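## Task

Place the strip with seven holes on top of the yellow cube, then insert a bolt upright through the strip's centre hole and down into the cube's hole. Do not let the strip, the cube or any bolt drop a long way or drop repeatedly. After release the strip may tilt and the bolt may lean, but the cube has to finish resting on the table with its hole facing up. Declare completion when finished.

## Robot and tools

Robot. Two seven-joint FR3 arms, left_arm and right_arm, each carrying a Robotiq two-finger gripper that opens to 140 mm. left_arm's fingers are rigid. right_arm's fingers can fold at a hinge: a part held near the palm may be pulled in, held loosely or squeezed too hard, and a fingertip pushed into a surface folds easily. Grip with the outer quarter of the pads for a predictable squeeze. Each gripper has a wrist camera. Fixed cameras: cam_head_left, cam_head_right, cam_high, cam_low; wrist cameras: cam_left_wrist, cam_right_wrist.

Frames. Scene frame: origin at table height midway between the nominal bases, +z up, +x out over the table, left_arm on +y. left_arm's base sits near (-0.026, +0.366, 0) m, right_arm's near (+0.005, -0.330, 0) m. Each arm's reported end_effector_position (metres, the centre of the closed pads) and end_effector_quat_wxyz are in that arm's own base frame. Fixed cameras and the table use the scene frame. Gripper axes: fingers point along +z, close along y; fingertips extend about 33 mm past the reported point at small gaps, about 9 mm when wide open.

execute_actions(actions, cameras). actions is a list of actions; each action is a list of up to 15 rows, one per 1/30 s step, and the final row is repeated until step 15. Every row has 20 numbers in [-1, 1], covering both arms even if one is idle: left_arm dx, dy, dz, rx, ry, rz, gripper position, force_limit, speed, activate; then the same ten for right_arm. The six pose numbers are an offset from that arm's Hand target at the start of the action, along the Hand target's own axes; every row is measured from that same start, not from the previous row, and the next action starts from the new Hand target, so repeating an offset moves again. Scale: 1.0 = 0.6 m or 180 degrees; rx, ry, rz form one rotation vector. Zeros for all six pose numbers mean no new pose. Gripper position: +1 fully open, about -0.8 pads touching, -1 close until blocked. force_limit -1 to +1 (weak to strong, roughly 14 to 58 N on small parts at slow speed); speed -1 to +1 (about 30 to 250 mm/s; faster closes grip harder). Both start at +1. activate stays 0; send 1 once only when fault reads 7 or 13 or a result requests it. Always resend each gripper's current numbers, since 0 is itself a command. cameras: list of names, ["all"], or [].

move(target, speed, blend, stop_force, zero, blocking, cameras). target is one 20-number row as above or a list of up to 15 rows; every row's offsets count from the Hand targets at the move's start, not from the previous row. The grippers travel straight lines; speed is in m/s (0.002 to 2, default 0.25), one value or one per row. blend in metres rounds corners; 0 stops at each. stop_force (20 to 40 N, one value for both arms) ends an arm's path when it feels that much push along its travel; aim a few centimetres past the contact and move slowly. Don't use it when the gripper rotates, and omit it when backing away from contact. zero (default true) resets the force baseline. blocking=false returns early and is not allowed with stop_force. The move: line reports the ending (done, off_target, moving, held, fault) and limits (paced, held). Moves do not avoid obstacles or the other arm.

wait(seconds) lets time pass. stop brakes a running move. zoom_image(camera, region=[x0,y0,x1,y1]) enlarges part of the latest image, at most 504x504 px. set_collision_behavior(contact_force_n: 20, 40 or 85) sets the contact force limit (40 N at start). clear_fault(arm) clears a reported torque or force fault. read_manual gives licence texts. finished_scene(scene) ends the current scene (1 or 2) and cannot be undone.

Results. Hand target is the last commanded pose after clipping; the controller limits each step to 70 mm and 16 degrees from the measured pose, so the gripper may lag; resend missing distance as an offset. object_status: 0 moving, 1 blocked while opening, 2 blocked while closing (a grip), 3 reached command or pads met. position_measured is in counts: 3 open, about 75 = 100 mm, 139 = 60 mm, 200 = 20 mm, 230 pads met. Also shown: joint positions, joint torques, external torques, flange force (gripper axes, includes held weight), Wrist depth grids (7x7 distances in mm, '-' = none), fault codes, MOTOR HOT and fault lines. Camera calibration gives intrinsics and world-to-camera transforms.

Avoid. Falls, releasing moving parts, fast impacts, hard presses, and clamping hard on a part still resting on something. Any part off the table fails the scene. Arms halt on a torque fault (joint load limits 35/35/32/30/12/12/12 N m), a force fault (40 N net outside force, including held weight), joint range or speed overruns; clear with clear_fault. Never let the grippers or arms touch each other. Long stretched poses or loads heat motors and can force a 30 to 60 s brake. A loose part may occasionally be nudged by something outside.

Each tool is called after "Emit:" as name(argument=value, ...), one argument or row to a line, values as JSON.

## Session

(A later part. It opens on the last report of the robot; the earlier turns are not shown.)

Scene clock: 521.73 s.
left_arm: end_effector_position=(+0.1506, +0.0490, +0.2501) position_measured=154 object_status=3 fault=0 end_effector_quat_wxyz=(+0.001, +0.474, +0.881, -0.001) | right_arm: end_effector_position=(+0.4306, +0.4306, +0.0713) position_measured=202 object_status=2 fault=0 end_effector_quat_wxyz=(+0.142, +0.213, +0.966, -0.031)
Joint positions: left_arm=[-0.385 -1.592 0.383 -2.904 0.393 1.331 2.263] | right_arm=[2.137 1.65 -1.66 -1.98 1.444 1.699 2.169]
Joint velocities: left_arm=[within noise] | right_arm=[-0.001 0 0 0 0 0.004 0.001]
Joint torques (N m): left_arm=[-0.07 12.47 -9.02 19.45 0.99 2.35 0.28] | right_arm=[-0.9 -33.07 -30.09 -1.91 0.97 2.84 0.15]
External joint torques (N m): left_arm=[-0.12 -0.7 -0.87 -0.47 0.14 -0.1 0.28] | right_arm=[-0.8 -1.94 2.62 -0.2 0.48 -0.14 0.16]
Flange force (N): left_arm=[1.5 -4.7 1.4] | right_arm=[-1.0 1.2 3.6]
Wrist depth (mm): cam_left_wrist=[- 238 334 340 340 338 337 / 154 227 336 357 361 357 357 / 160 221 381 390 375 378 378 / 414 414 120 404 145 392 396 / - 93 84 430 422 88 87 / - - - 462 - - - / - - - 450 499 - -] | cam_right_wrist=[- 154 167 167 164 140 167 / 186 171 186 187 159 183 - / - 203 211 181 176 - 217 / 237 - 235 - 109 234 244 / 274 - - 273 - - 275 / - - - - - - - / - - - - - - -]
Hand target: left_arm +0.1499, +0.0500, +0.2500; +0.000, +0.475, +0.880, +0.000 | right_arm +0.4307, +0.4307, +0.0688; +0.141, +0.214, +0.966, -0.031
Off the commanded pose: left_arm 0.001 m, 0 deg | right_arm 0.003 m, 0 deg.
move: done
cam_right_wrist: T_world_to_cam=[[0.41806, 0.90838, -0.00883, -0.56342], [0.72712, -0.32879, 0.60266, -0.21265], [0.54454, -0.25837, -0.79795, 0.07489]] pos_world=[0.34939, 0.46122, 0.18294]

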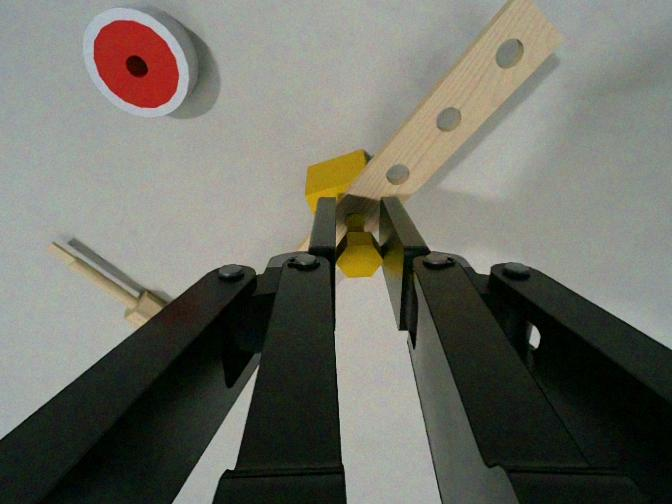

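Emit:
move(
  target=[
    [0,0,0,0,0,0,-0.2,-0.3,-1,0,-0.0024,0,0.0008,0,0,0,-1,-0.3,-0.8,0],
    [0,0,0,0,0,0,-0.2,-0.3,-1,0,-0.0024,0.0025,0.0008,0,0,0,-1,-0.3,-0.8,0],
    [0,0,0,0,0,0,-0.2,-0.3,-1,0,0.0024,0.0025,-0.0008,0,0,0,-1,-0.3,-0.8,0],
    [0,0,0,0,0,0,-0.2,-0.3,-1,0,0.0024,-0.0025,-0.0008,0,0,0,-1,-0.3,-0.8,0],
    [0,0,0,0,0,0,-0.2,-0.3,-1,0,-0.0032,-0.0025,0.001,0,0,0,-1,-0.3,-0.8,0],
    [0,0,0,0,0,0,-0.2,-0.3,-1,0,0,0,0,0,0,0,-1,-0.3,-0.8,0],
  ],
  speed=0.006,
  blend=0.0005,
  cameras=["cam_right_wrist"],
)

Emit:
zoom_image(
  camera="cam_right_wrist",
  region=[330, 200, 380, 250],
)

Scene clock: 535.00 s.
left_arm: end_effector_position=(+0.1506, +0.0490, +0.2501) position_measured=154 object_status=3 fault=0 end_effector_quat_wxyz=(+0.001, +0.474, +0.881, -0.001) | right_arm: end_effector_position=(+0.4304, +0.4296, +0.0695) position_measured=202 object_status=2 fault=0 end_effector_quat_wxyz=(+0.141, +0.215, +0.966, -0.032)
Joint positions: left_arm=[-0.385 -1.592 0.383 -2.904 0.393 1.331 2.263] | right_arm=[2.137 1.65 -1.657 -1.982 1.445 1.7 2.17]
Joint torques (N m): left_arm=[-0.11 12.47 -9.06 19.41 0.96 2.33 0.29] | right_arm=[-1.06 -33.42 -31.55 -1.91 0.55 2.84 0.06]
External joint torques (N m): left_arm=[-0.09 -0.74 -0.93 -0.46 0.12 -0.12 0.29] | right_arm=[-1.13 -2.41 1.07 -0.24 0.06 -0.12 0.07]
Flange force (N): left_arm=[1.6 -5.0 1.3] | right_arm=[-2.7 2.0 0.2]
Wrist depth (mm): cam_left_wrist=[- 241 327 342 342 339 337 / 154 226 338 359 363 352 356 / 160 220 381 377 377 374 366 / - 406 120 404 145 396 398 / - 93 84 414 424 88 87 / - - - 464 460 - - / - - - 494 - - -] | cam_right_wrist=[169 155 - 165 162 134 166 / 185 170 185 187 155 186 189 / 203 204 208 179 203 214 208 / 238 - 232 - 226 233 247 / - - - 261 - - - / - - - - - - - / - - - - - - -]
Hand target: left_arm +0.1499, +0.0500, +0.2500; +0.000, +0.475, +0.880, +0.000 | right_arm +0.4307, +0.4307, +0.0688; +0.141, +0.214, +0.966, -0.031
Off the commanded pose: left_arm 0.001 m, 0 deg | right_arm 0.001 m, 0 deg.
move: done
cam_right_wrist: T_world_to_cam=[[0.42073, 0.90713, -0.00962, -0.56296], [0.72699, -0.3308, 0.60171, -0.21082], [0.54265, -0.26015, -0.79866, 0.07487]] pos_world=[0.34949, 0.46042, 0.18124]

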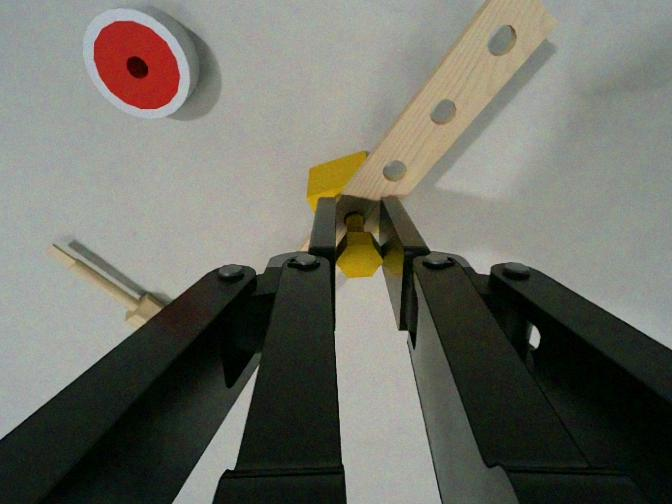

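Scaled by 10.080 from the camera's image (finer frame: 960x720).

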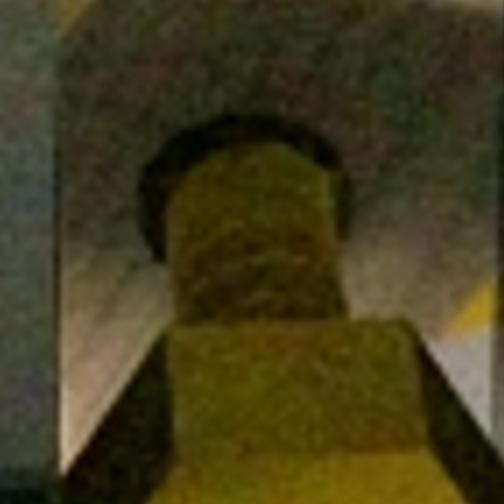

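Emit:
move(
  target=[0,0,0,0,0,0,-0.2,-0.3,-1,0,0.0017,0,0.0056,0,0,0,-1,-0.3,-0.8,0],
  speed=0.02,
  cameras=["cam_right_wrist"],
)

Emit:
zoom_image(
  camera="cam_right_wrist",
  region=[310, 150, 410, 250],
)

Scene clock: 536.73 s.
left_arm: end_effector_position=(+0.1506, +0.0490, +0.2501) position_measured=154 object_status=3 fault=0 end_effector_quat_wxyz=(+0.001, +0.474, +0.881, -0.001) | right_arm: end_effector_position=(+0.4303, +0.4297, +0.0666) position_measured=202 object_status=2 fault=0 end_effector_quat_wxyz=(+0.140, +0.214, +0.966, -0.032)
Joint positions: left_arm=[-0.385 -1.592 0.383 -2.904 0.393 1.331 2.263] | right_arm=[2.137 1.651 -1.651 -1.981 1.449 1.703 2.17]
Joint torques (N m): left_arm=[-0.09 12.5 -9.12 19.45 0.99 2.33 0.31] | right_arm=[-1.03 -32.86 -30.94 -2.23 0.81 3 0.11]
External joint torques (N m): left_arm=[-0.09 -0.68 -1 -0.43 0.14 -0.11 0.32] | right_arm=[-0.98 -1.86 1.72 -0.42 0.32 0.04 0.12]
Flange force (N): left_arm=[1.5 -4.9 1.1] | right_arm=[-1.6 0.8 2.2]
Wrist depth (mm): cam_left_wrist=[- 223 333 339 346 338 337 / 154 201 336 358 358 354 353 / 160 214 376 379 377 364 381 / 411 405 115 387 145 391 396 / - 93 84 431 424 88 87 / - - - 461 462 - - / - - - 497 - - -] | cam_right_wrist=[157 153 164 163 160 136 163 / 186 166 182 182 151 182 177 / 205 205 208 176 195 207 206 / 232 236 228 - 223 226 236 / - - - 258 - - 266 / - - - - - - - / - - - - - - -]
Hand target: left_arm +0.1499, +0.0500, +0.2500; +0.000, +0.475, +0.880, +0.000 | right_arm +0.4307, +0.4307, +0.0653; +0.141, +0.214, +0.966, -0.031
Off the commanded pose: left_arm 0.001 m, 0 deg | right_arm 0.002 m, 0 deg.
move: done
cam_right_wrist: T_world_to_cam=[[0.4203, 0.90733, -0.01016, -0.56283], [0.72799, -0.3305, 0.60066, -0.20943], [0.54164, -0.25985, -0.79944, 0.07299]] pos_world=[0.34949, 0.46042, 0.17844]

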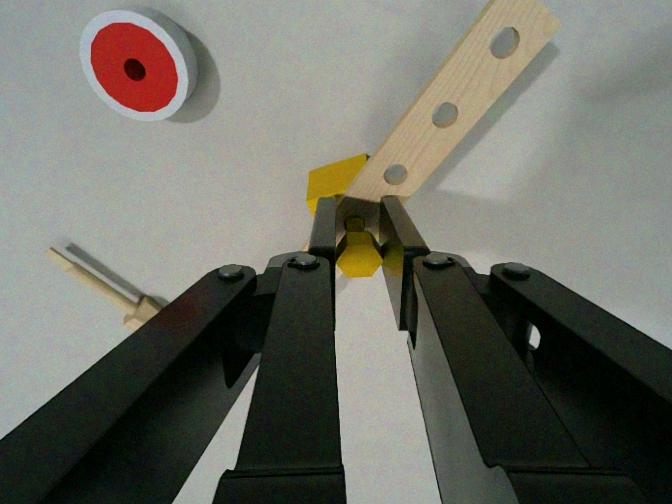

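Scaled by 5.040 from the camera's image (finer frame: 960x720).

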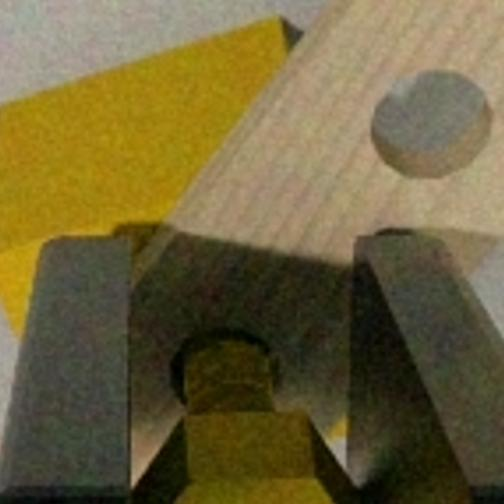

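Emit:
move(
  target=[
    [0,0,0,0,0,0,-0.2,-0.3,-1,0,0.0014,-0.0033,0.0008,0,0,0,-1,-0.3,-0.8,0],
    [0,0,0,0,0,0,-0.2,-0.3,-1,0,0.0014,-0.0058,0.0008,0,0,0,-1,-0.3,-0.8,0],
  ],
  speed=0.006,
  blend=0.0005,
)

Emit:
move(
  target=[
    [0,0,0,0,0,0,-0.2,-0.3,-1,0,0.0024,0,-0.0008,0,0,0,-1,-0.3,-0.8,0],
    [0,0,0,0,0,0,-0.2,-0.3,-1,0,0.0024,0.005,-0.0008,0,0,0,-1,-0.3,-0.8,0],
    [0,0,0,0,0,0,-0.2,-0.3,-1,0,-0.0024,0.005,0.0008,0,0,0,-1,-0.3,-0.8,0],
    [0,0,0,0,0,0,-0.2,-0.3,-1,0,-0.0024,0,0.0008,0,0,0,-1,-0.3,-0.8,0],
    [0,0,0,0,0,0,-0.2,-0.3,-1,0,0,0.0025,0,0,0,0,-1,-0.3,-0.8,0],
  ],
  speed=0.006,
  blend=0.0005,
  cameras=["cam_right_wrist","cam_low"],
)

Emit:
zoom_image(
  camera="cam_right_wrist",
  region=[310, 150, 410, 250],
)

Scene clock: 541.50 s.
left_arm: end_effector_position=(+0.1506, +0.0490, +0.2501) position_measured=154 object_status=3 fault=0 end_effector_quat_wxyz=(+0.001, +0.474, +0.881, -0.001) | right_arm: end_effector_position=(+0.4286, +0.4278, +0.0655) position_measured=202 object_status=2 fault=0 end_effector_quat_wxyz=(+0.140, +0.215, +0.966, -0.032)
Joint positions: left_arm=[-0.385 -1.592 0.383 -2.904 0.393 1.331 2.263] | right_arm=[2.145 1.651 -1.648 -1.992 1.45 1.706 2.17]
Joint torques (N m): left_arm=[-0.02 12.55 -9.11 19.36 0.97 2.33 0.25] | right_arm=[-0.97 -32.92 -31.09 -3.07 0.66 2.98 -0.03]
External joint torques (N m): left_arm=[-0.07 -0.62 -0.97 -0.59 0.12 -0.13 0.25] | right_arm=[-1.13 -2.05 1.7 -1.43 0.14 0 -0.02]
Flange force (N): left_arm=[1.2 -5.0 1.4] | right_arm=[-1.5 -2.7 1.8]
Wrist depth (mm): cam_left_wrist=[- 223 334 340 343 332 343 / 154 201 337 359 358 361 355 / 160 221 379 382 378 389 383 / 407 407 120 402 145 392 395 / - 93 84 431 145 88 87 / - - - 460 460 - - / - - - - - - -] | cam_right_wrist=[165 155 162 162 138 134 163 / 180 165 180 177 150 181 180 / 203 198 204 174 194 206 207 / 224 231 220 180 129 224 233 / - - 87 265 - - 267 / - - - - - - - / - - - - - - -]
Hand target: left_arm +0.1499, +0.0500, +0.2500; +0.000, +0.475, +0.880, +0.000 | right_arm +0.4286, +0.4279, +0.0646; +0.141, +0.214, +0.966, -0.031
Off the commanded pose: left_arm 0.001 m, 0 deg | right_arm 0.001 m, 0 deg.
move: done

Scene clock: 543.83 s.
left_arm: end_effector_position=(+0.1506, +0.0490, +0.2501) position_measured=154 object_status=3 fault=0 end_effector_quat_wxyz=(+0.001, +0.474, +0.881, -0.001) | right_arm: end_effector_position=(+0.4296, +0.4276, +0.0654) position_measured=202 object_status=2 fault=0 end_effector_quat_wxyz=(+0.140, +0.216, +0.966, -0.032)
Joint positions: left_arm=[-0.385 -1.592 0.383 -2.904 0.393 1.331 2.263] | right_arm=[2.141 1.651 -1.648 -1.99 1.45 1.706 2.17]
Joint torques (N m): left_arm=[-0.06 12.48 -9.06 19.39 0.98 2.33 0.28] | right_arm=[-0.61 -33 -31.47 -2.23 0.55 2.94 0.05]
External joint torques (N m): left_arm=[-0.07 -0.7 -0.92 -0.48 0.14 -0.12 0.29] | right_arm=[-0.58 -2.2 1.2 -0.44 0.05 -0.03 0.06]
Flange force (N): left_arm=[1.6 -4.9 1.4] | right_arm=[-1.2 -0.1 0.5]
Wrist depth (mm): cam_left_wrist=[- 223 332 340 338 329 339 / 154 201 338 366 356 359 359 / 160 220 376 382 381 379 376 / - 407 120 - 128 391 395 / - 93 84 - 145 88 87 / - - - 462 460 - - / - - - 490 - - -] | cam_right_wrist=[161 153 161 162 160 134 162 / 180 181 180 180 149 181 181 / 199 203 204 184 194 204 204 / 233 234 227 160 129 - 236 / 264 - - - - - - / - - - - - - - / - - - - - - -]
Hand target: left_arm +0.1499, +0.0500, +0.2500; +0.000, +0.475, +0.880, +0.000 | right_arm +0.4292, +0.4292, +0.0646; +0.141, +0.214, +0.966, -0.031
Off the commanded pose: left_arm 0.001 m, 0 deg | right_arm 0.002 m, 0 deg.
move: done
cam_right_wrist: T_world_to_cam=[[0.42311, 0.90603, -0.0092, -0.56143], [0.72659, -0.33322, 0.60086, -0.20715], [0.54133, -0.26091, -0.79931, 0.07235]] pos_world=[0.3489, 0.45852, 0.17714]
Images, in order (width x height): cam_low 672x504, cam_right_wrist 672x504.

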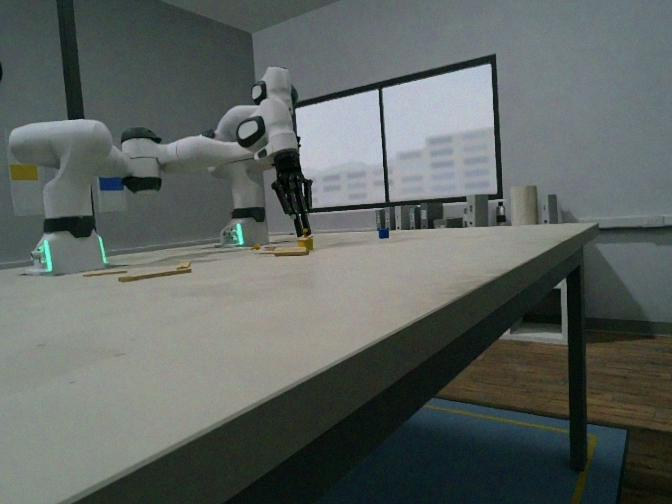

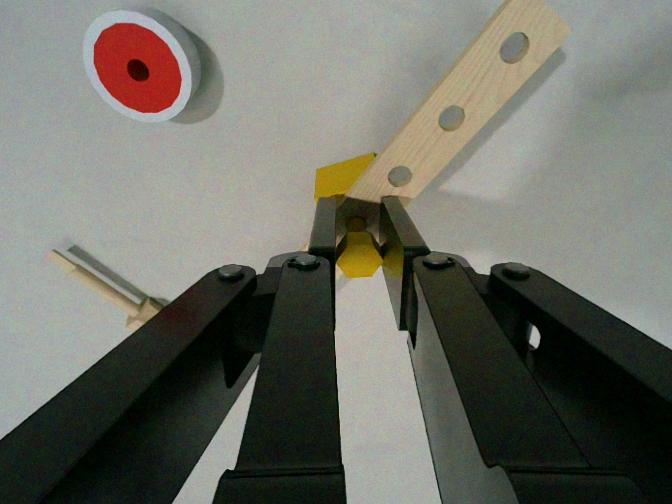

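Scaled by 5.040 from the camera's image (finer frame: 960x720).

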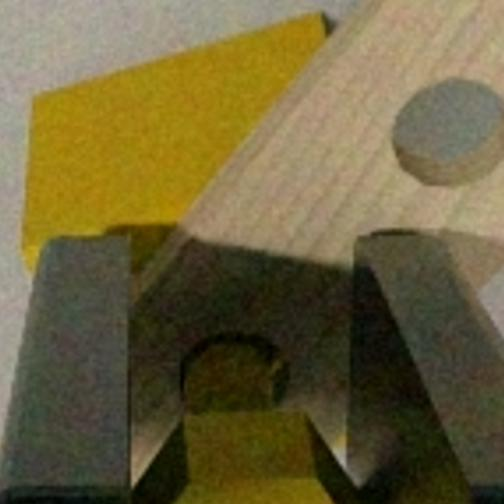

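Emit:
move(
  target=[0,0,0,0,0,0,-0.2,-0.3,-1,0,0.0019,0,0.0064,0,0,0,-1,-0.3,-0.8,0],
  speed=0.02,
)

Scene clock: 545.10 s.
left_arm: end_effector_position=(+0.1506, +0.0490, +0.2501) position_measured=154 object_status=3 fault=0 end_effector_quat_wxyz=(+0.001, +0.474, +0.881, -0.001) | right_arm: end_effector_position=(+0.4301, +0.4283, +0.0637) position_measured=202 object_status=2 fault=0 end_effector_quat_wxyz=(+0.142, +0.215, +0.966, -0.031)
Joint positions: left_arm=[-0.385 -1.592 0.383 -2.904 0.393 1.331 2.263] | right_arm=[2.143 1.653 -1.644 -1.99 1.453 1.712 2.17]
Joint velocities: left_arm=[within noise] | right_arm=[0.001 0 0.002 0 0 0.006 -0.001]
Joint torques (N m): left_arm=[-0.01 12.48 -9.12 19.4 0.96 2.34 0.26] | right_arm=[-0.75 -32.51 -29.15 -2.09 1.09 2.78 0.08]
External joint torques (N m): left_arm=[-0.04 -0.69 -0.98 -0.53 0.11 -0.11 0.26] | right_arm=[-0.83 -1.64 3.58 -0.31 0.58 -0.2 0.09]
Flange force (N): left_arm=[1.4 -5.1 1.4] | right_arm=[-0.5 0.4 5.6]
Wrist depth (mm): cam_left_wrist=[- 223 334 340 339 338 335 / 155 201 324 358 359 356 364 / 160 221 381 381 373 376 378 / 414 405 120 404 145 392 398 / - 93 84 431 429 88 87 / - - - 442 - - - / - - - 499 - - -] | cam_right_wrist=[160 150 160 - 157 132 158 / - 164 178 189 148 175 179 / - 202 202 185 163 212 201 / 226 231 224 160 220 226 233 / - - 87 262 - - - / - - - - - - - / - - - - - - -]
Hand target: left_arm +0.1499, +0.0500, +0.2500; +0.000, +0.475, +0.880, +0.000 | right_arm +0.4292, +0.4292, +0.0606; +0.141, +0.214, +0.966, -0.031
Off the commanded pose: left_arm 0.001 m, 0 deg | right_arm 0.003 m, 0 deg.
move: done

Emit:
move(
  target=[
    [0,0,0,0,0,0,-0.2,-0.3,-1,0,0.0024,0,-0.0008,0,0,0,-1,-0.3,-0.8,0],
    [0,0,0,0,0,0,-0.2,-0.3,-1,0,0.0024,0.0025,-0.0008,0,0,0,-1,-0.3,-0.8,0],
    [0,0,0,0,0,0,-0.2,-0.3,-1,0,-0.0016,0.0025,0.0005,0,0,0,-1,-0.3,-0.8,0],
    [0,0,0,0,0,0,-0.2,-0.3,-1,0,-0.0016,-0.0035,0.0005,0,0,0,-1,-0.3,-0.8,0],
    [0,0,0,0,0,0,-0.2,-0.3,-1,0,0.0024,-0.0035,-0.0008,0,0,0,-1,-0.3,-0.8,0],
    [0,0,0,0,0,0,-0.2,-0.3,-1,0,0.0008,-0.0008,-0.0003,0,0,0,-1,-0.3,-0.8,0],
  ],
  speed=0.006,
  blend=0.0005,
  cameras=["cam_right_wrist","cam_low"],
)

Emit:
zoom_image(
  camera="cam_low",
  region=[290, 220, 320, 250],
)

Emit:
zoom_image(
  camera="cam_right_wrist",
  region=[310, 150, 410, 250],
)

Scene clock: 550.57 s.
left_arm: end_effector_position=(+0.1506, +0.0490, +0.2501) position_measured=154 object_status=3 fault=0 end_effector_quat_wxyz=(+0.001, +0.474, +0.881, -0.001) | right_arm: end_effector_position=(+0.4296, +0.4285, +0.0636) position_measured=202 object_status=2 fault=0 end_effector_quat_wxyz=(+0.143, +0.215, +0.966, -0.030)
Joint positions: left_arm=[-0.385 -1.592 0.383 -2.904 0.393 1.331 2.263] | right_arm=[2.148 1.653 -1.643 -1.994 1.455 1.717 2.171]
Joint torques (N m): left_arm=[0 12.46 -9.08 19.44 0.97 2.33 0.29] | right_arm=[-1.2 -32.56 -28.95 -1.23 1.13 2.45 0.05]
External joint torques (N m): left_arm=[0.03 -0.81 -0.95 -0.38 0.13 -0.11 0.29] | right_arm=[-1.06 -1.93 3.64 0.65 0.63 -0.52 0.05]
Flange force (N): left_arm=[2.0 -5.2 1.3] | right_arm=[-1.8 4.4 5.3]
Wrist depth (mm): cam_left_wrist=[- 223 335 341 340 339 338 / 155 201 336 360 358 357 355 / 160 220 381 381 378 377 377 / - 405 120 404 145 117 396 / - 93 84 432 421 88 87 / - - - 465 455 - - / - - - 498 498 - -] | cam_right_wrist=[- 152 160 161 157 132 160 / 173 160 175 183 151 175 184 / - 206 206 191 167 208 203 / 229 230 224 - 220 225 233 / - - - 264 - - 267 / - - - - - - - / - - - - - - -]
Hand target: left_arm +0.1499, +0.0500, +0.2500; +0.000, +0.475, +0.880, +0.000 | right_arm +0.4286, +0.4290, +0.0606; +0.141, +0.214, +0.966, -0.031
Off the commanded pose: left_arm 0.001 m, 0 deg | right_arm 0.003 m, 0 deg.
move: done
cam_right_wrist: T_world_to_cam=[[0.42088, 0.9071, -0.00454, -0.562], [0.72373, -0.33278, 0.60454, -0.20497], [0.54687, -0.25772, -0.79656, 0.06727]] pos_world=[0.3481, 0.45892, 0.17495]
Images, in order (width x height): cam_low 672x504, cam_right_wrist 672x504.

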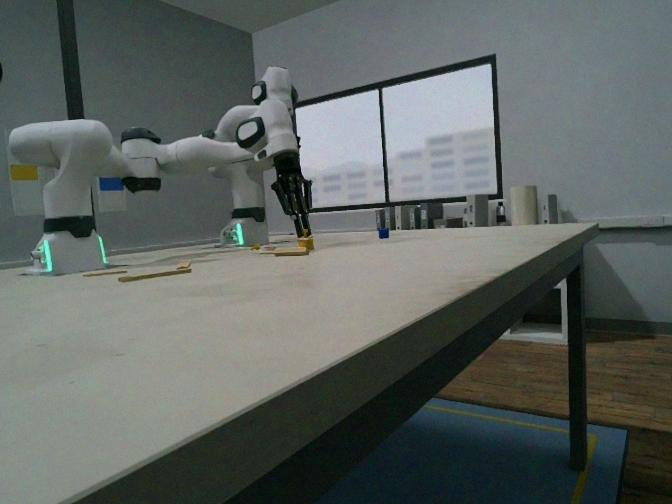

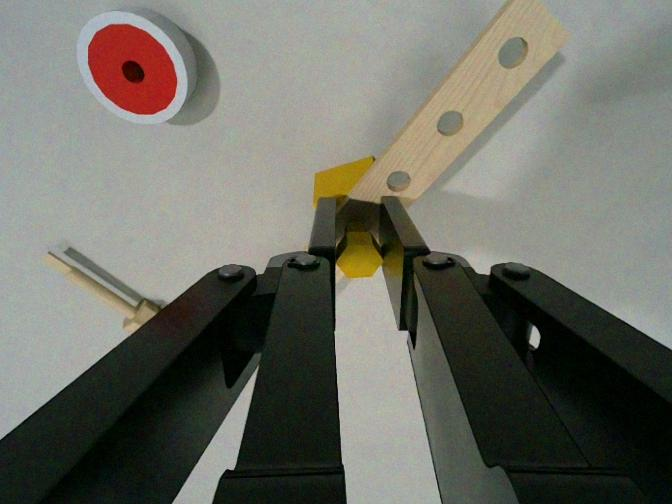

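Scaled by 16.800 from the camera's image (finer frame: 960x720).

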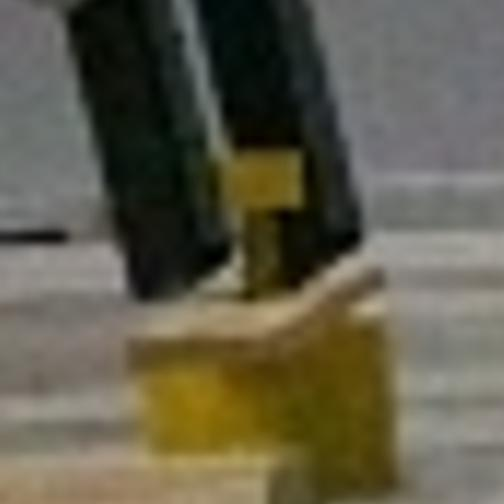

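Scaled by 5.040 from the camera's image (finer frame: 960x720).

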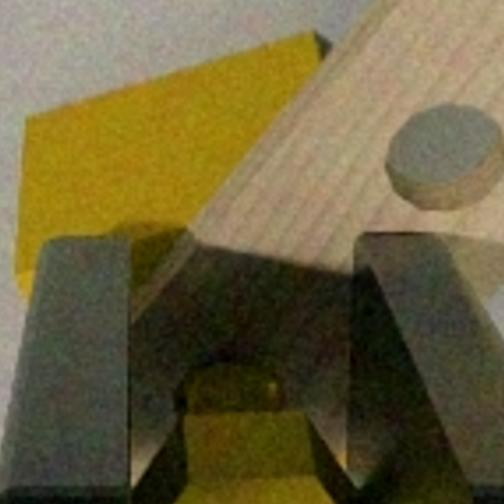

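Emit:
move(
  target=[0,0,0,0,0,0,-0.2,-0.3,-1,0,-0.0015,0,-0.0052,0,0,0,-1,-0.3,-0.8,0],
  speed=0.02,
)

Emit:
execute_actions(
  actions=[
    [[0,0,0,0,0,0,-0.2,-0.3,-1,0,0,0,0,0,0,0,-0.5,-0.3,-1,0]],
    [[0,0,0,0,0,0,-0.2,-0.3,-1,0,0,0,0,0,0,0,-0.5,-0.3,-1,0]],
  ],
  cameras=["cam_right_wrist","cam_low"],
)

Emit:
zoom_image(
  camera="cam_low",
  region=[290, 220, 320, 250],
)

Emit:
zoom_image(
  camera="cam_right_wrist",
  region=[310, 170, 410, 270],
)

Scene clock: 553.40 s.
left_arm: end_effector_position=(+0.1506, +0.0490, +0.2501) position_measured=154 object_status=3 fault=0 end_effector_quat_wxyz=(+0.001, +0.474, +0.881, -0.001) | right_arm: end_effector_position=(+0.4293, +0.4291, +0.0637) position_measured=202 object_status=2 fault=0 end_effector_quat_wxyz=(+0.143, +0.214, +0.966, -0.030)
Joint positions: left_arm=[-0.385 -1.592 0.383 -2.904 0.393 1.331 2.263] | right_arm=[2.147 1.652 -1.643 -1.993 1.454 1.716 2.171]
Joint torques (N m): left_arm=[0 12.47 -9.09 19.43 0.98 2.34 0.3] | right_arm=[-1.24 -33.81 -31.82 -1.84 0.2 2.41 0.04]
External joint torques (N m): left_arm=[0.02 -0.75 -0.96 -0.44 0.13 -0.11 0.3] | right_arm=[-1.13 -3.07 0.89 -0.02 -0.31 -0.58 0.05]
Flange force (N): left_arm=[1.8 -5.1 1.4] | right_arm=[-3.2 2.9 -1.7]
Wrist depth (mm): cam_left_wrist=[- 222 334 341 339 337 338 / 155 201 336 372 357 357 353 / 160 220 376 380 373 378 - / 411 407 109 - 145 392 409 / - 93 84 435 428 88 87 / - - - 460 - - - / - - - 485 - - -] | cam_right_wrist=[156 153 160 160 160 132 160 / 177 160 175 178 152 172 175 / 200 200 201 177 167 203 203 / 225 230 224 163 221 225 - / - - - 262 - - 266 / - - - - - - - / - - - - - - -]
Hand target: left_arm +0.1499, +0.0500, +0.2500; +0.000, +0.475, +0.880, +0.000 | right_arm +0.4285, +0.4290, +0.0638; +0.141, +0.214, +0.966, -0.031
Off the commanded pose: left_arm 0.001 m, 0 deg | right_arm 0.001 m, 0 deg.
move: done

Scene clock: 554.60 s.
left_arm: end_effector_position=(+0.1506, +0.0490, +0.2501) position_measured=154 object_status=3 fault=0 end_effector_quat_wxyz=(+0.001, +0.474, +0.881, -0.001) | right_arm: end_effector_position=(+0.4290, +0.4292, +0.0636) position_measured=192 object_status=3 fault=0 end_effector_quat_wxyz=(+0.142, +0.214, +0.966, -0.030)
Joint positions: left_arm=[-0.385 -1.592 0.383 -2.904 0.393 1.331 2.263] | right_arm=[2.147 1.652 -1.643 -1.993 1.454 1.715 2.171]
Joint torques (N m): left_arm=[-0.01 12.5 -9.08 19.39 0.99 2.35 0.25] | right_arm=[-1.27 -33.63 -31.91 -1.95 0.25 2.49 0.03]
External joint torques (N m): left_arm=[-0.07 -0.8 -0.93 -0.41 0.15 -0.09 0.25] | right_arm=[-1.26 -2.92 0.69 -0.18 -0.26 -0.48 0.04]
External joint torques at the end of the 1st action: left_arm=[0 -0.72 -0.95 -0.56 0.12 -0.11 0.27] | right_arm=[-1.24 -2.87 0.9 -0.18 -0.28 -0.45 0.05]
Flange force (N): left_arm=[1.7 -5.1 1.4] | right_arm=[-3.4 2.6 -1.6]
Flange force at the end of the 1st action (N): left_arm=[1.6 -5.1 1.6] | right_arm=[-3.2 2.5 -1.3]
Wrist depth (mm): cam_left_wrist=[- 223 332 341 339 342 336 / 155 200 335 358 358 358 357 / 160 203 375 379 375 376 375 / 414 406 120 399 145 392 397 / - 93 84 431 426 88 82 / - - - 465 - - - / - - - 490 486 - -] | cam_right_wrist=[156 153 160 160 161 132 160 / 178 163 178 179 145 179 177 / - 200 200 180 163 205 - / 230 - - 176 119 227 243 / - - 87 - - - 265 / - - - - - - - / - - - - - - -]
Hand target: left_arm +0.1499, +0.0500, +0.2500; +0.000, +0.475, +0.880, +0.000 | right_arm +0.4285, +0.4290, +0.0638; +0.141, +0.214, +0.966, -0.031
Off the commanded pose: left_arm 0.001 m, 0 deg | right_arm 0.001 m, 0 deg.
cam_right_wrist: T_world_to_cam=[[0.42, 0.90751, -0.00551, -0.56209], [0.72522, -0.33197, 0.6032, -0.20519], [0.54557, -0.25734, -0.79758, 0.06818]] pos_world=[0.34769, 0.45953, 0.17505]
Images, in order (width x height): cam_low 672x504, cam_right_wrist 672x504.

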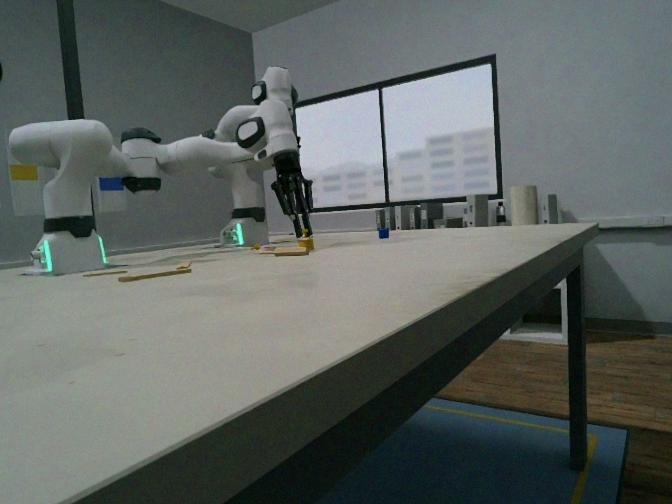

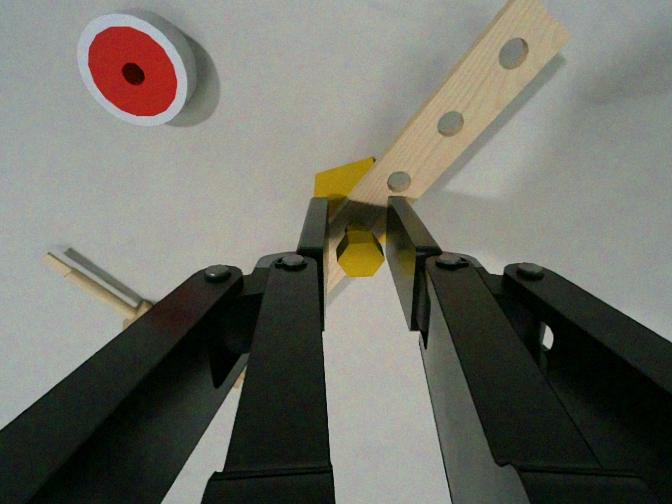

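Scaled by 16.800 from the camera's image (finer frame: 960x720).

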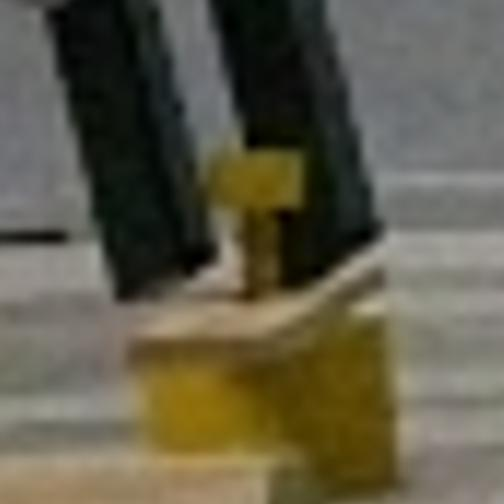

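Scaled by 5.040 from the camera's image (finer frame: 960x720).

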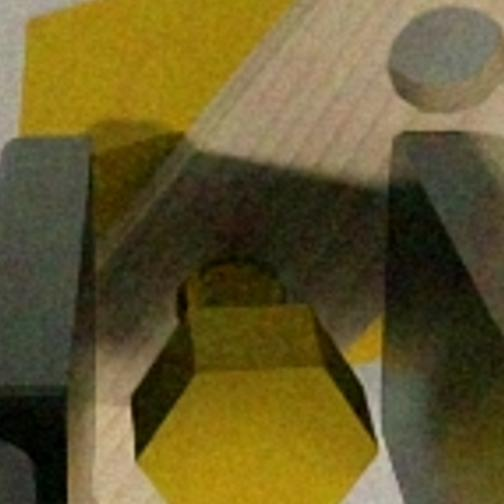

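Emit:
move(
  target=[0,0,0,0,0,0,-0.2,-0.3,-1,0,-0.0062,0,-0.0208,0,0,0,-0.5,-0.3,-1,0],
  speed=0.05,
)

Emit:
execute_actions(
  actions=[
    [[0,0,0,0,0,0,-0.2,-0.3,-1,0,0,0,0,0,0,0,-1,-0.3,-0.8,0]],
    [[0,0,0,0,0,0,-0.2,-0.3,-1,0,0,0,0,0,0,0,-1,-0.3,-0.8,0]],
  ],
)

Emit:
move(
  target=[0,0,0,0,0,0,-0.2,-0.3,-1,0,0.0035,0,0.0115,0,0,0,-1,-0.3,-0.8,0],
  speed=0.02,
  cameras=["cam_right_wrist","cam_low"],
)

Emit:
zoom_image(
  camera="cam_low",
  region=[290, 220, 320, 250],
)

Emit:
zoom_image(
  camera="cam_right_wrist",
  region=[310, 170, 410, 270],
)

Scene clock: 558.93 s.
left_arm: end_effector_position=(+0.1506, +0.0490, +0.2501) position_measured=154 object_status=3 fault=0 end_effector_quat_wxyz=(+0.001, +0.474, +0.881, -0.001) | right_arm: end_effector_position=(+0.4291, +0.4295, +0.0766) position_measured=192 object_status=3 fault=0 end_effector_quat_wxyz=(+0.142, +0.216, +0.966, -0.030)
Joint positions: left_arm=[-0.385 -1.592 0.383 -2.904 0.393 1.331 2.263] | right_arm=[2.144 1.639 -1.664 -1.99 1.435 1.702 2.171]
Joint velocities: left_arm=[within noise] | right_arm=[0.001 0 0.001 0.002 -0.003 -0.003 0]
Joint torques (N m): left_arm=[0.02 12.47 -9.06 19.4 0.98 2.35 0.26] | right_arm=[-1.47 -33.88 -31.79 -1.52 0.03 2.49 -0.07]
External joint torques (N m): left_arm=[0.02 -0.75 -0.93 -0.45 0.14 -0.09 0.26] | right_arm=[-1.37 -3.08 0.82 -0.1 -0.47 -0.49 -0.06]
Flange force (N): left_arm=[1.8 -5.0 1.5] | right_arm=[-4.0 3.2 -1.8]
Wrist depth (mm): cam_left_wrist=[- 245 334 341 339 339 337 / 154 201 315 358 360 357 357 / 160 220 381 382 374 - 378 / 409 407 120 402 145 392 394 / - 93 84 447 432 88 87 / - - - 463 456 - - / - - - 504 - - -] | cam_right_wrist=[- 161 171 172 169 141 172 / 197 173 187 196 162 193 196 / 210 215 - 192 217 218 218 / 246 240 241 203 129 238 259 / - - 87 - - - 276 / - - - - - - - / - - - - - - -]
Hand target: left_arm +0.1499, +0.0500, +0.2500; +0.000, +0.475, +0.880, +0.000 | right_arm +0.4285, +0.4290, +0.0769; +0.141, +0.214, +0.966, -0.031
Off the commanded pose: left_arm 0.001 m, 0 deg | right_arm 0.001 m, 0 deg.
move: done

Scene clock: 560.13 s.
left_arm: end_effector_position=(+0.1506, +0.0490, +0.2501) position_measured=154 object_status=3 fault=0 end_effector_quat_wxyz=(+0.001, +0.474, +0.881, -0.001) | right_arm: end_effector_position=(+0.4290, +0.4294, +0.0766) position_measured=203 object_status=2 fault=0 end_effector_quat_wxyz=(+0.142, +0.216, +0.966, -0.030)
Joint positions: left_arm=[-0.385 -1.592 0.383 -2.904 0.393 1.331 2.263] | right_arm=[2.144 1.639 -1.665 -1.99 1.434 1.701 2.171]
Joint torques (N m): left_arm=[0.01 12.49 -9.06 19.46 0.97 2.34 0.3] | right_arm=[-1.43 -33.87 -31.81 -1.54 0.15 2.46 -0.05]
External joint torques (N m): left_arm=[0.03 -0.7 -0.92 -0.41 0.13 -0.11 0.3] | right_arm=[-1.54 -2.93 0.91 -0.24 -0.36 -0.52 -0.05]
External joint torques at the end of the 1st action: left_arm=[-0.05 -0.74 -0.95 -0.47 0.12 -0.12 0.27] | right_arm=[-1.43 -2.96 0.83 -0.17 -0.36 -0.52 -0.03]
Flange force (N): left_arm=[1.8 -4.8 1.3] | right_arm=[-4.1 3.0 -1.4]
Flange force at the end of the 1st action (N): left_arm=[1.6 -5.1 1.4] | right_arm=[-4.0 3.1 -1.6]
Wrist depth (mm): cam_left_wrist=[- 223 332 341 340 339 336 / 154 201 336 359 358 357 357 / 160 219 381 381 381 379 378 / 414 405 120 401 145 118 400 / - 93 84 432 425 88 87 / - - - 461 - - - / - - - 491 498 - -] | cam_right_wrist=[- 162 171 175 165 141 172 / 185 173 192 192 157 190 198 / 215 215 216 195 176 223 217 / - 247 - 144 235 - 252 / - - 87 273 - - - / - - - - - - - / - - - - - - -]
Hand target: left_arm +0.1499, +0.0500, +0.2500; +0.000, +0.475, +0.880, +0.000 | right_arm +0.4285, +0.4290, +0.0769; +0.141, +0.214, +0.966, -0.031
Off the commanded pose: left_arm 0.001 m, 0 deg | right_arm 0.001 m, 0 deg.

Scene clock: 560.87 s.
left_arm: end_effector_position=(+0.1506, +0.0490, +0.2501) position_measured=154 object_status=3 fault=0 end_effector_quat_wxyz=(+0.001, +0.474, +0.881, -0.001) | right_arm: end_effector_position=(+0.4306, +0.4294, +0.0764) position_measured=203 object_status=2 fault=0 end_effector_quat_wxyz=(+0.145, +0.215, +0.965, -0.029)
Joint positions: left_arm=[-0.385 -1.592 0.383 -2.904 0.393 1.331 2.263] | right_arm=[2.144 1.639 -1.662 -1.99 1.434 1.708 2.171]
Joint velocities: left_arm=[within noise] | right_arm=[0.002 -0.001 0.003 0 -0.001 0.008 0]
Joint torques (N m): left_arm=[-0.04 12.47 -9.06 19.43 0.97 2.33 0.28] | right_arm=[-1.25 -32.06 -26.52 -1.22 1.52 2.57 0.03]
External joint torques (N m): left_arm=[-0.06 -0.76 -0.92 -0.43 0.13 -0.12 0.28] | right_arm=[-1.24 -1.36 5.94 0.14 1.02 -0.4 0.04]
Flange force (N): left_arm=[1.7 -5.0 1.3] | right_arm=[-0.8 2.7 10.3]
Wrist depth (mm): cam_left_wrist=[- 223 334 340 338 339 336 / 155 201 336 359 358 356 358 / 159 213 381 379 377 376 378 / - 407 120 402 145 392 396 / - 93 84 430 425 88 87 / - - - 466 461 - - / - - - 502 - - -] | cam_right_wrist=[- 160 169 175 166 147 172 / 189 176 192 191 161 193 193 / 214 215 212 187 217 219 219 / 240 247 - - 237 239 249 / - - 87 - - - - / - - - - - - - / - - - - - - -]
Hand target: left_arm +0.1499, +0.0500, +0.2500; +0.000, +0.475, +0.880, +0.000 | right_arm +0.4285, +0.4290, +0.0697; +0.141, +0.214, +0.966, -0.031
Off the commanded pose: left_arm 0.001 m, 0 deg | right_arm 0.007 m, 1 deg.
move: off_target (right_arm)
cam_right_wrist: T_world_to_cam=[[0.42141, 0.90687, -0.00237, -0.5635], [0.72125, -0.33357, 0.60707, -0.21198], [0.54974, -0.25754, -0.79465, 0.07577]] pos_world=[0.3487, 0.45982, 0.18755]
Images, in order (width x height): cam_low 672x504, cam_right_wrist 672x504.

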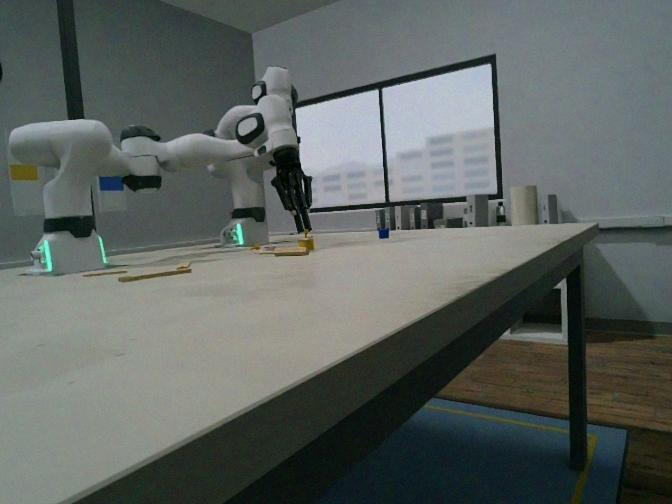

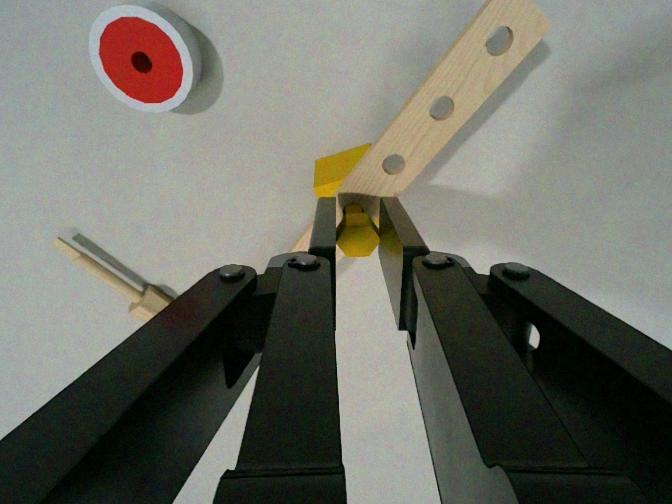

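Scaled by 16.800 from the camera's image (finer frame: 960x720).

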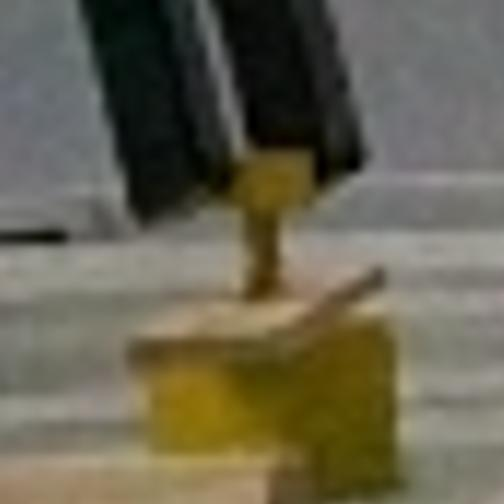

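Scaled by 5.040 from the camera's image (finer frame: 960x720).

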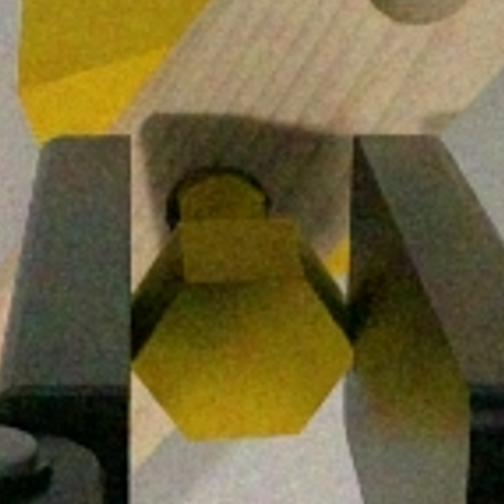

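Emit:
move(
  target=[
    [0,0,0,0,0,0,-0.2,-0.3,-1,0,-0.0020,0,-0.0060,0,0,0,-1,-0.3,-0.8,0],
    [0,0,0,0,0,0,-0.2,-0.3,-1,0,0.002,-0.0025,-0.0055,0,0,0,-1,-0.3,-0.8,0],
    [0,0,0,0,0,0,-0.2,-0.3,-1,0,0.002,0.0035,-0.0055,0,0,0,-1,-0.3,-0.8,0],
    [0,0,0,0,0,0,-0.2,-0.3,-1,0,-0.0036,0.0035,-0.0040,0,0,0,-1,-0.3,-0.8,0],
    [0,0,0,0,0,0,-0.2,-0.3,-1,0,-0.0036,-0.0035,-0.0040,0,0,0,-1,-0.3,-0.8,0],
    [0,0,0,0,0,0,-0.2,-0.3,-1,0,0.003,-0.0035,-0.0055,0,0,0,-1,-0.3,-0.8,0],
    [0,0,0,0,0,0,-0.2,-0.3,-1,0,0,0,-0.0045,0,0,0,-1,-0.3,-0.8,0],
  ],
  speed=0.006,
  blend=0.0005,
)

Emit:
move(
  target=[0,0,0,0,0,0,-0.2,-0.3,-1,0,0,0,0,0,0,0,-1,-0.3,-0.8,0],
  speed=0.02,
  cameras=["cam_right_wrist","cam_low"],
)

Emit:
zoom_image(
  camera="cam_low",
  region=[290, 220, 320, 250],
)

Scene clock: 568.73 s.
left_arm: end_effector_position=(+0.1506, +0.0490, +0.2501) position_measured=154 object_status=3 fault=0 end_effector_quat_wxyz=(+0.001, +0.474, +0.881, -0.001) | right_arm: end_effector_position=(+0.4297, +0.4288, +0.0763) position_measured=203 object_status=2 fault=0 end_effector_quat_wxyz=(+0.145, +0.215, +0.965, -0.029)
Joint positions: left_arm=[-0.385 -1.592 0.383 -2.904 0.393 1.331 2.263] | right_arm=[2.148 1.637 -1.661 -1.993 1.433 1.71 2.17]
Joint torques (N m): left_arm=[-0.07 12.5 -9.06 19.42 0.99 2.34 0.31] | right_arm=[-1.27 -32.86 -28.08 -0.49 1.17 2.22 0.08]
External joint torques (N m): left_arm=[-0.11 -0.69 -0.92 -0.48 0.14 -0.11 0.31] | right_arm=[-1.29 -2.16 4.55 0.8 0.67 -0.77 0.09]
Flange force (N): left_arm=[1.5 -4.8 1.4] | right_arm=[-2.3 5.7 6.4]
Wrist depth (mm): cam_left_wrist=[- 222 333 333 340 340 337 / 154 201 338 360 360 357 363 / 160 220 381 380 - 379 378 / 410 407 120 417 145 393 396 / - 93 84 432 424 88 87 / - - - 457 464 - - / - - - 499 493 - -] | cam_right_wrist=[- 160 171 175 164 144 172 / 190 190 190 192 161 193 193 / 215 214 218 194 177 212 214 / 247 249 241 156 - 246 259 / - - 87 - - - 285 / - - - - - - - / - - - - - - -]
Hand target: left_arm +0.1499, +0.0500, +0.2500; +0.000, +0.475, +0.880, +0.000 | right_arm +0.4278, +0.4294, +0.0722; +0.141, +0.214, +0.966, -0.031
Off the commanded pose: left_arm 0.001 m, 0 deg | right_arm 0.004 m, 0 deg.
move: off_target (right_arm)

Scene clock: 569.23 s.
left_arm: end_effector_position=(+0.1506, +0.0490, +0.2501) position_measured=154 object_status=3 fault=0 end_effector_quat_wxyz=(+0.001, +0.474, +0.881, -0.001) | right_arm: end_effector_position=(+0.4296, +0.4289, +0.0763) position_measured=203 object_status=2 fault=0 end_effector_quat_wxyz=(+0.145, +0.215, +0.965, -0.029)
Joint positions: left_arm=[-0.385 -1.592 0.383 -2.904 0.393 1.331 2.263] | right_arm=[2.148 1.637 -1.661 -1.993 1.433 1.71 2.17]
Joint torques (N m): left_arm=[-0.04 12.55 -9.05 19.45 0.98 2.33 0.3] | right_arm=[-1.25 -32.88 -28.04 -0.49 1.19 2.23 0.05]
External joint torques (N m): left_arm=[-0.04 -0.67 -0.9 -0.48 0.13 -0.12 0.3] | right_arm=[-1.19 -2.14 4.6 0.85 0.68 -0.76 0.05]
Flange force (N): left_arm=[1.6 -4.8 1.3] | right_arm=[-2.1 5.7 6.5]
Wrist depth (mm): cam_left_wrist=[- 223 334 341 342 336 337 / 155 201 336 354 358 358 354 / 160 220 377 373 375 381 - / 407 409 120 - 128 391 402 / - 93 84 - - 88 87 / - - - 470 465 - - / - - - 499 - - -] | cam_right_wrist=[- 160 168 175 165 144 172 / 190 190 195 192 161 197 189 / 214 201 - 188 173 212 222 / 239 245 - - 235 - 254 / 279 - 87 - - - 281 / - - - - - - - / - - - - - - -]
Hand target: left_arm +0.1499, +0.0500, +0.2500; +0.000, +0.475, +0.880, +0.000 | right_arm +0.4278, +0.4294, +0.0722; +0.141, +0.214, +0.966, -0.031
Off the commanded pose: left_arm 0.001 m, 0 deg | right_arm 0.004 m, 0 deg.
move: done
cam_right_wrist: T_world_to_cam=[[0.42105, 0.90704, -0.0025, -0.5625], [0.72172, -0.33335, 0.60662, -0.21158], [0.54939, -0.25722, -0.79499, 0.07599]] pos_world=[0.3478, 0.45922, 0.18735]
Images, in order (width x height): cam_low 672x504, cam_right_wrist 672x504.

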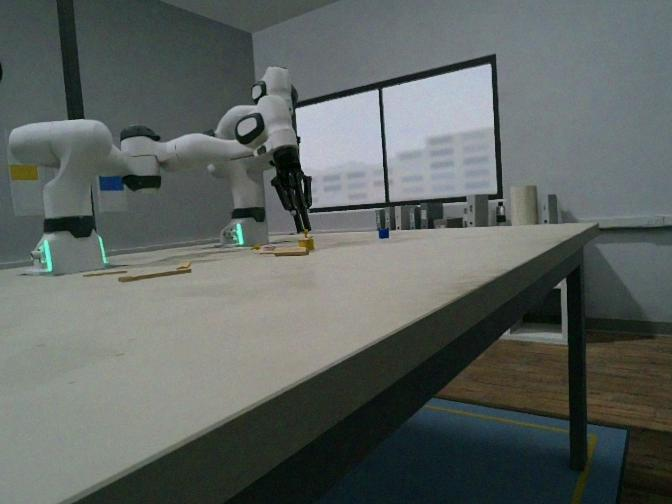

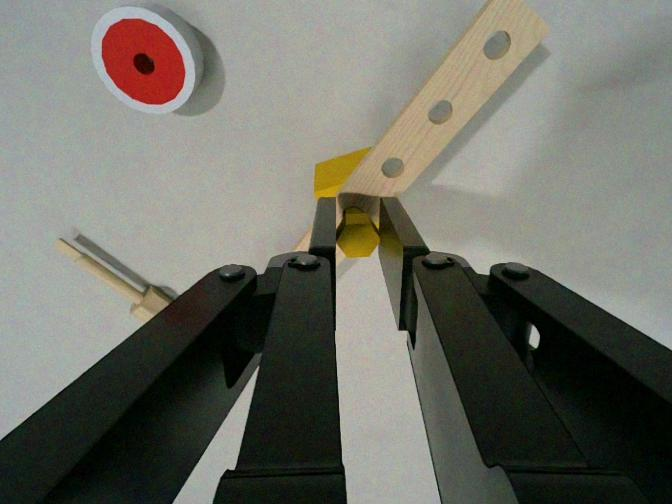

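Scaled by 16.800 from the camera's image (finer frame: 960x720).

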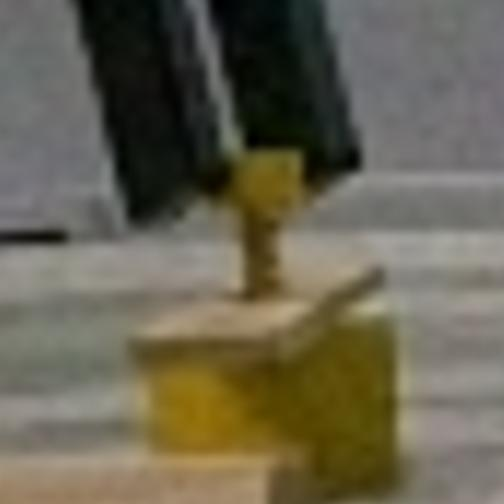

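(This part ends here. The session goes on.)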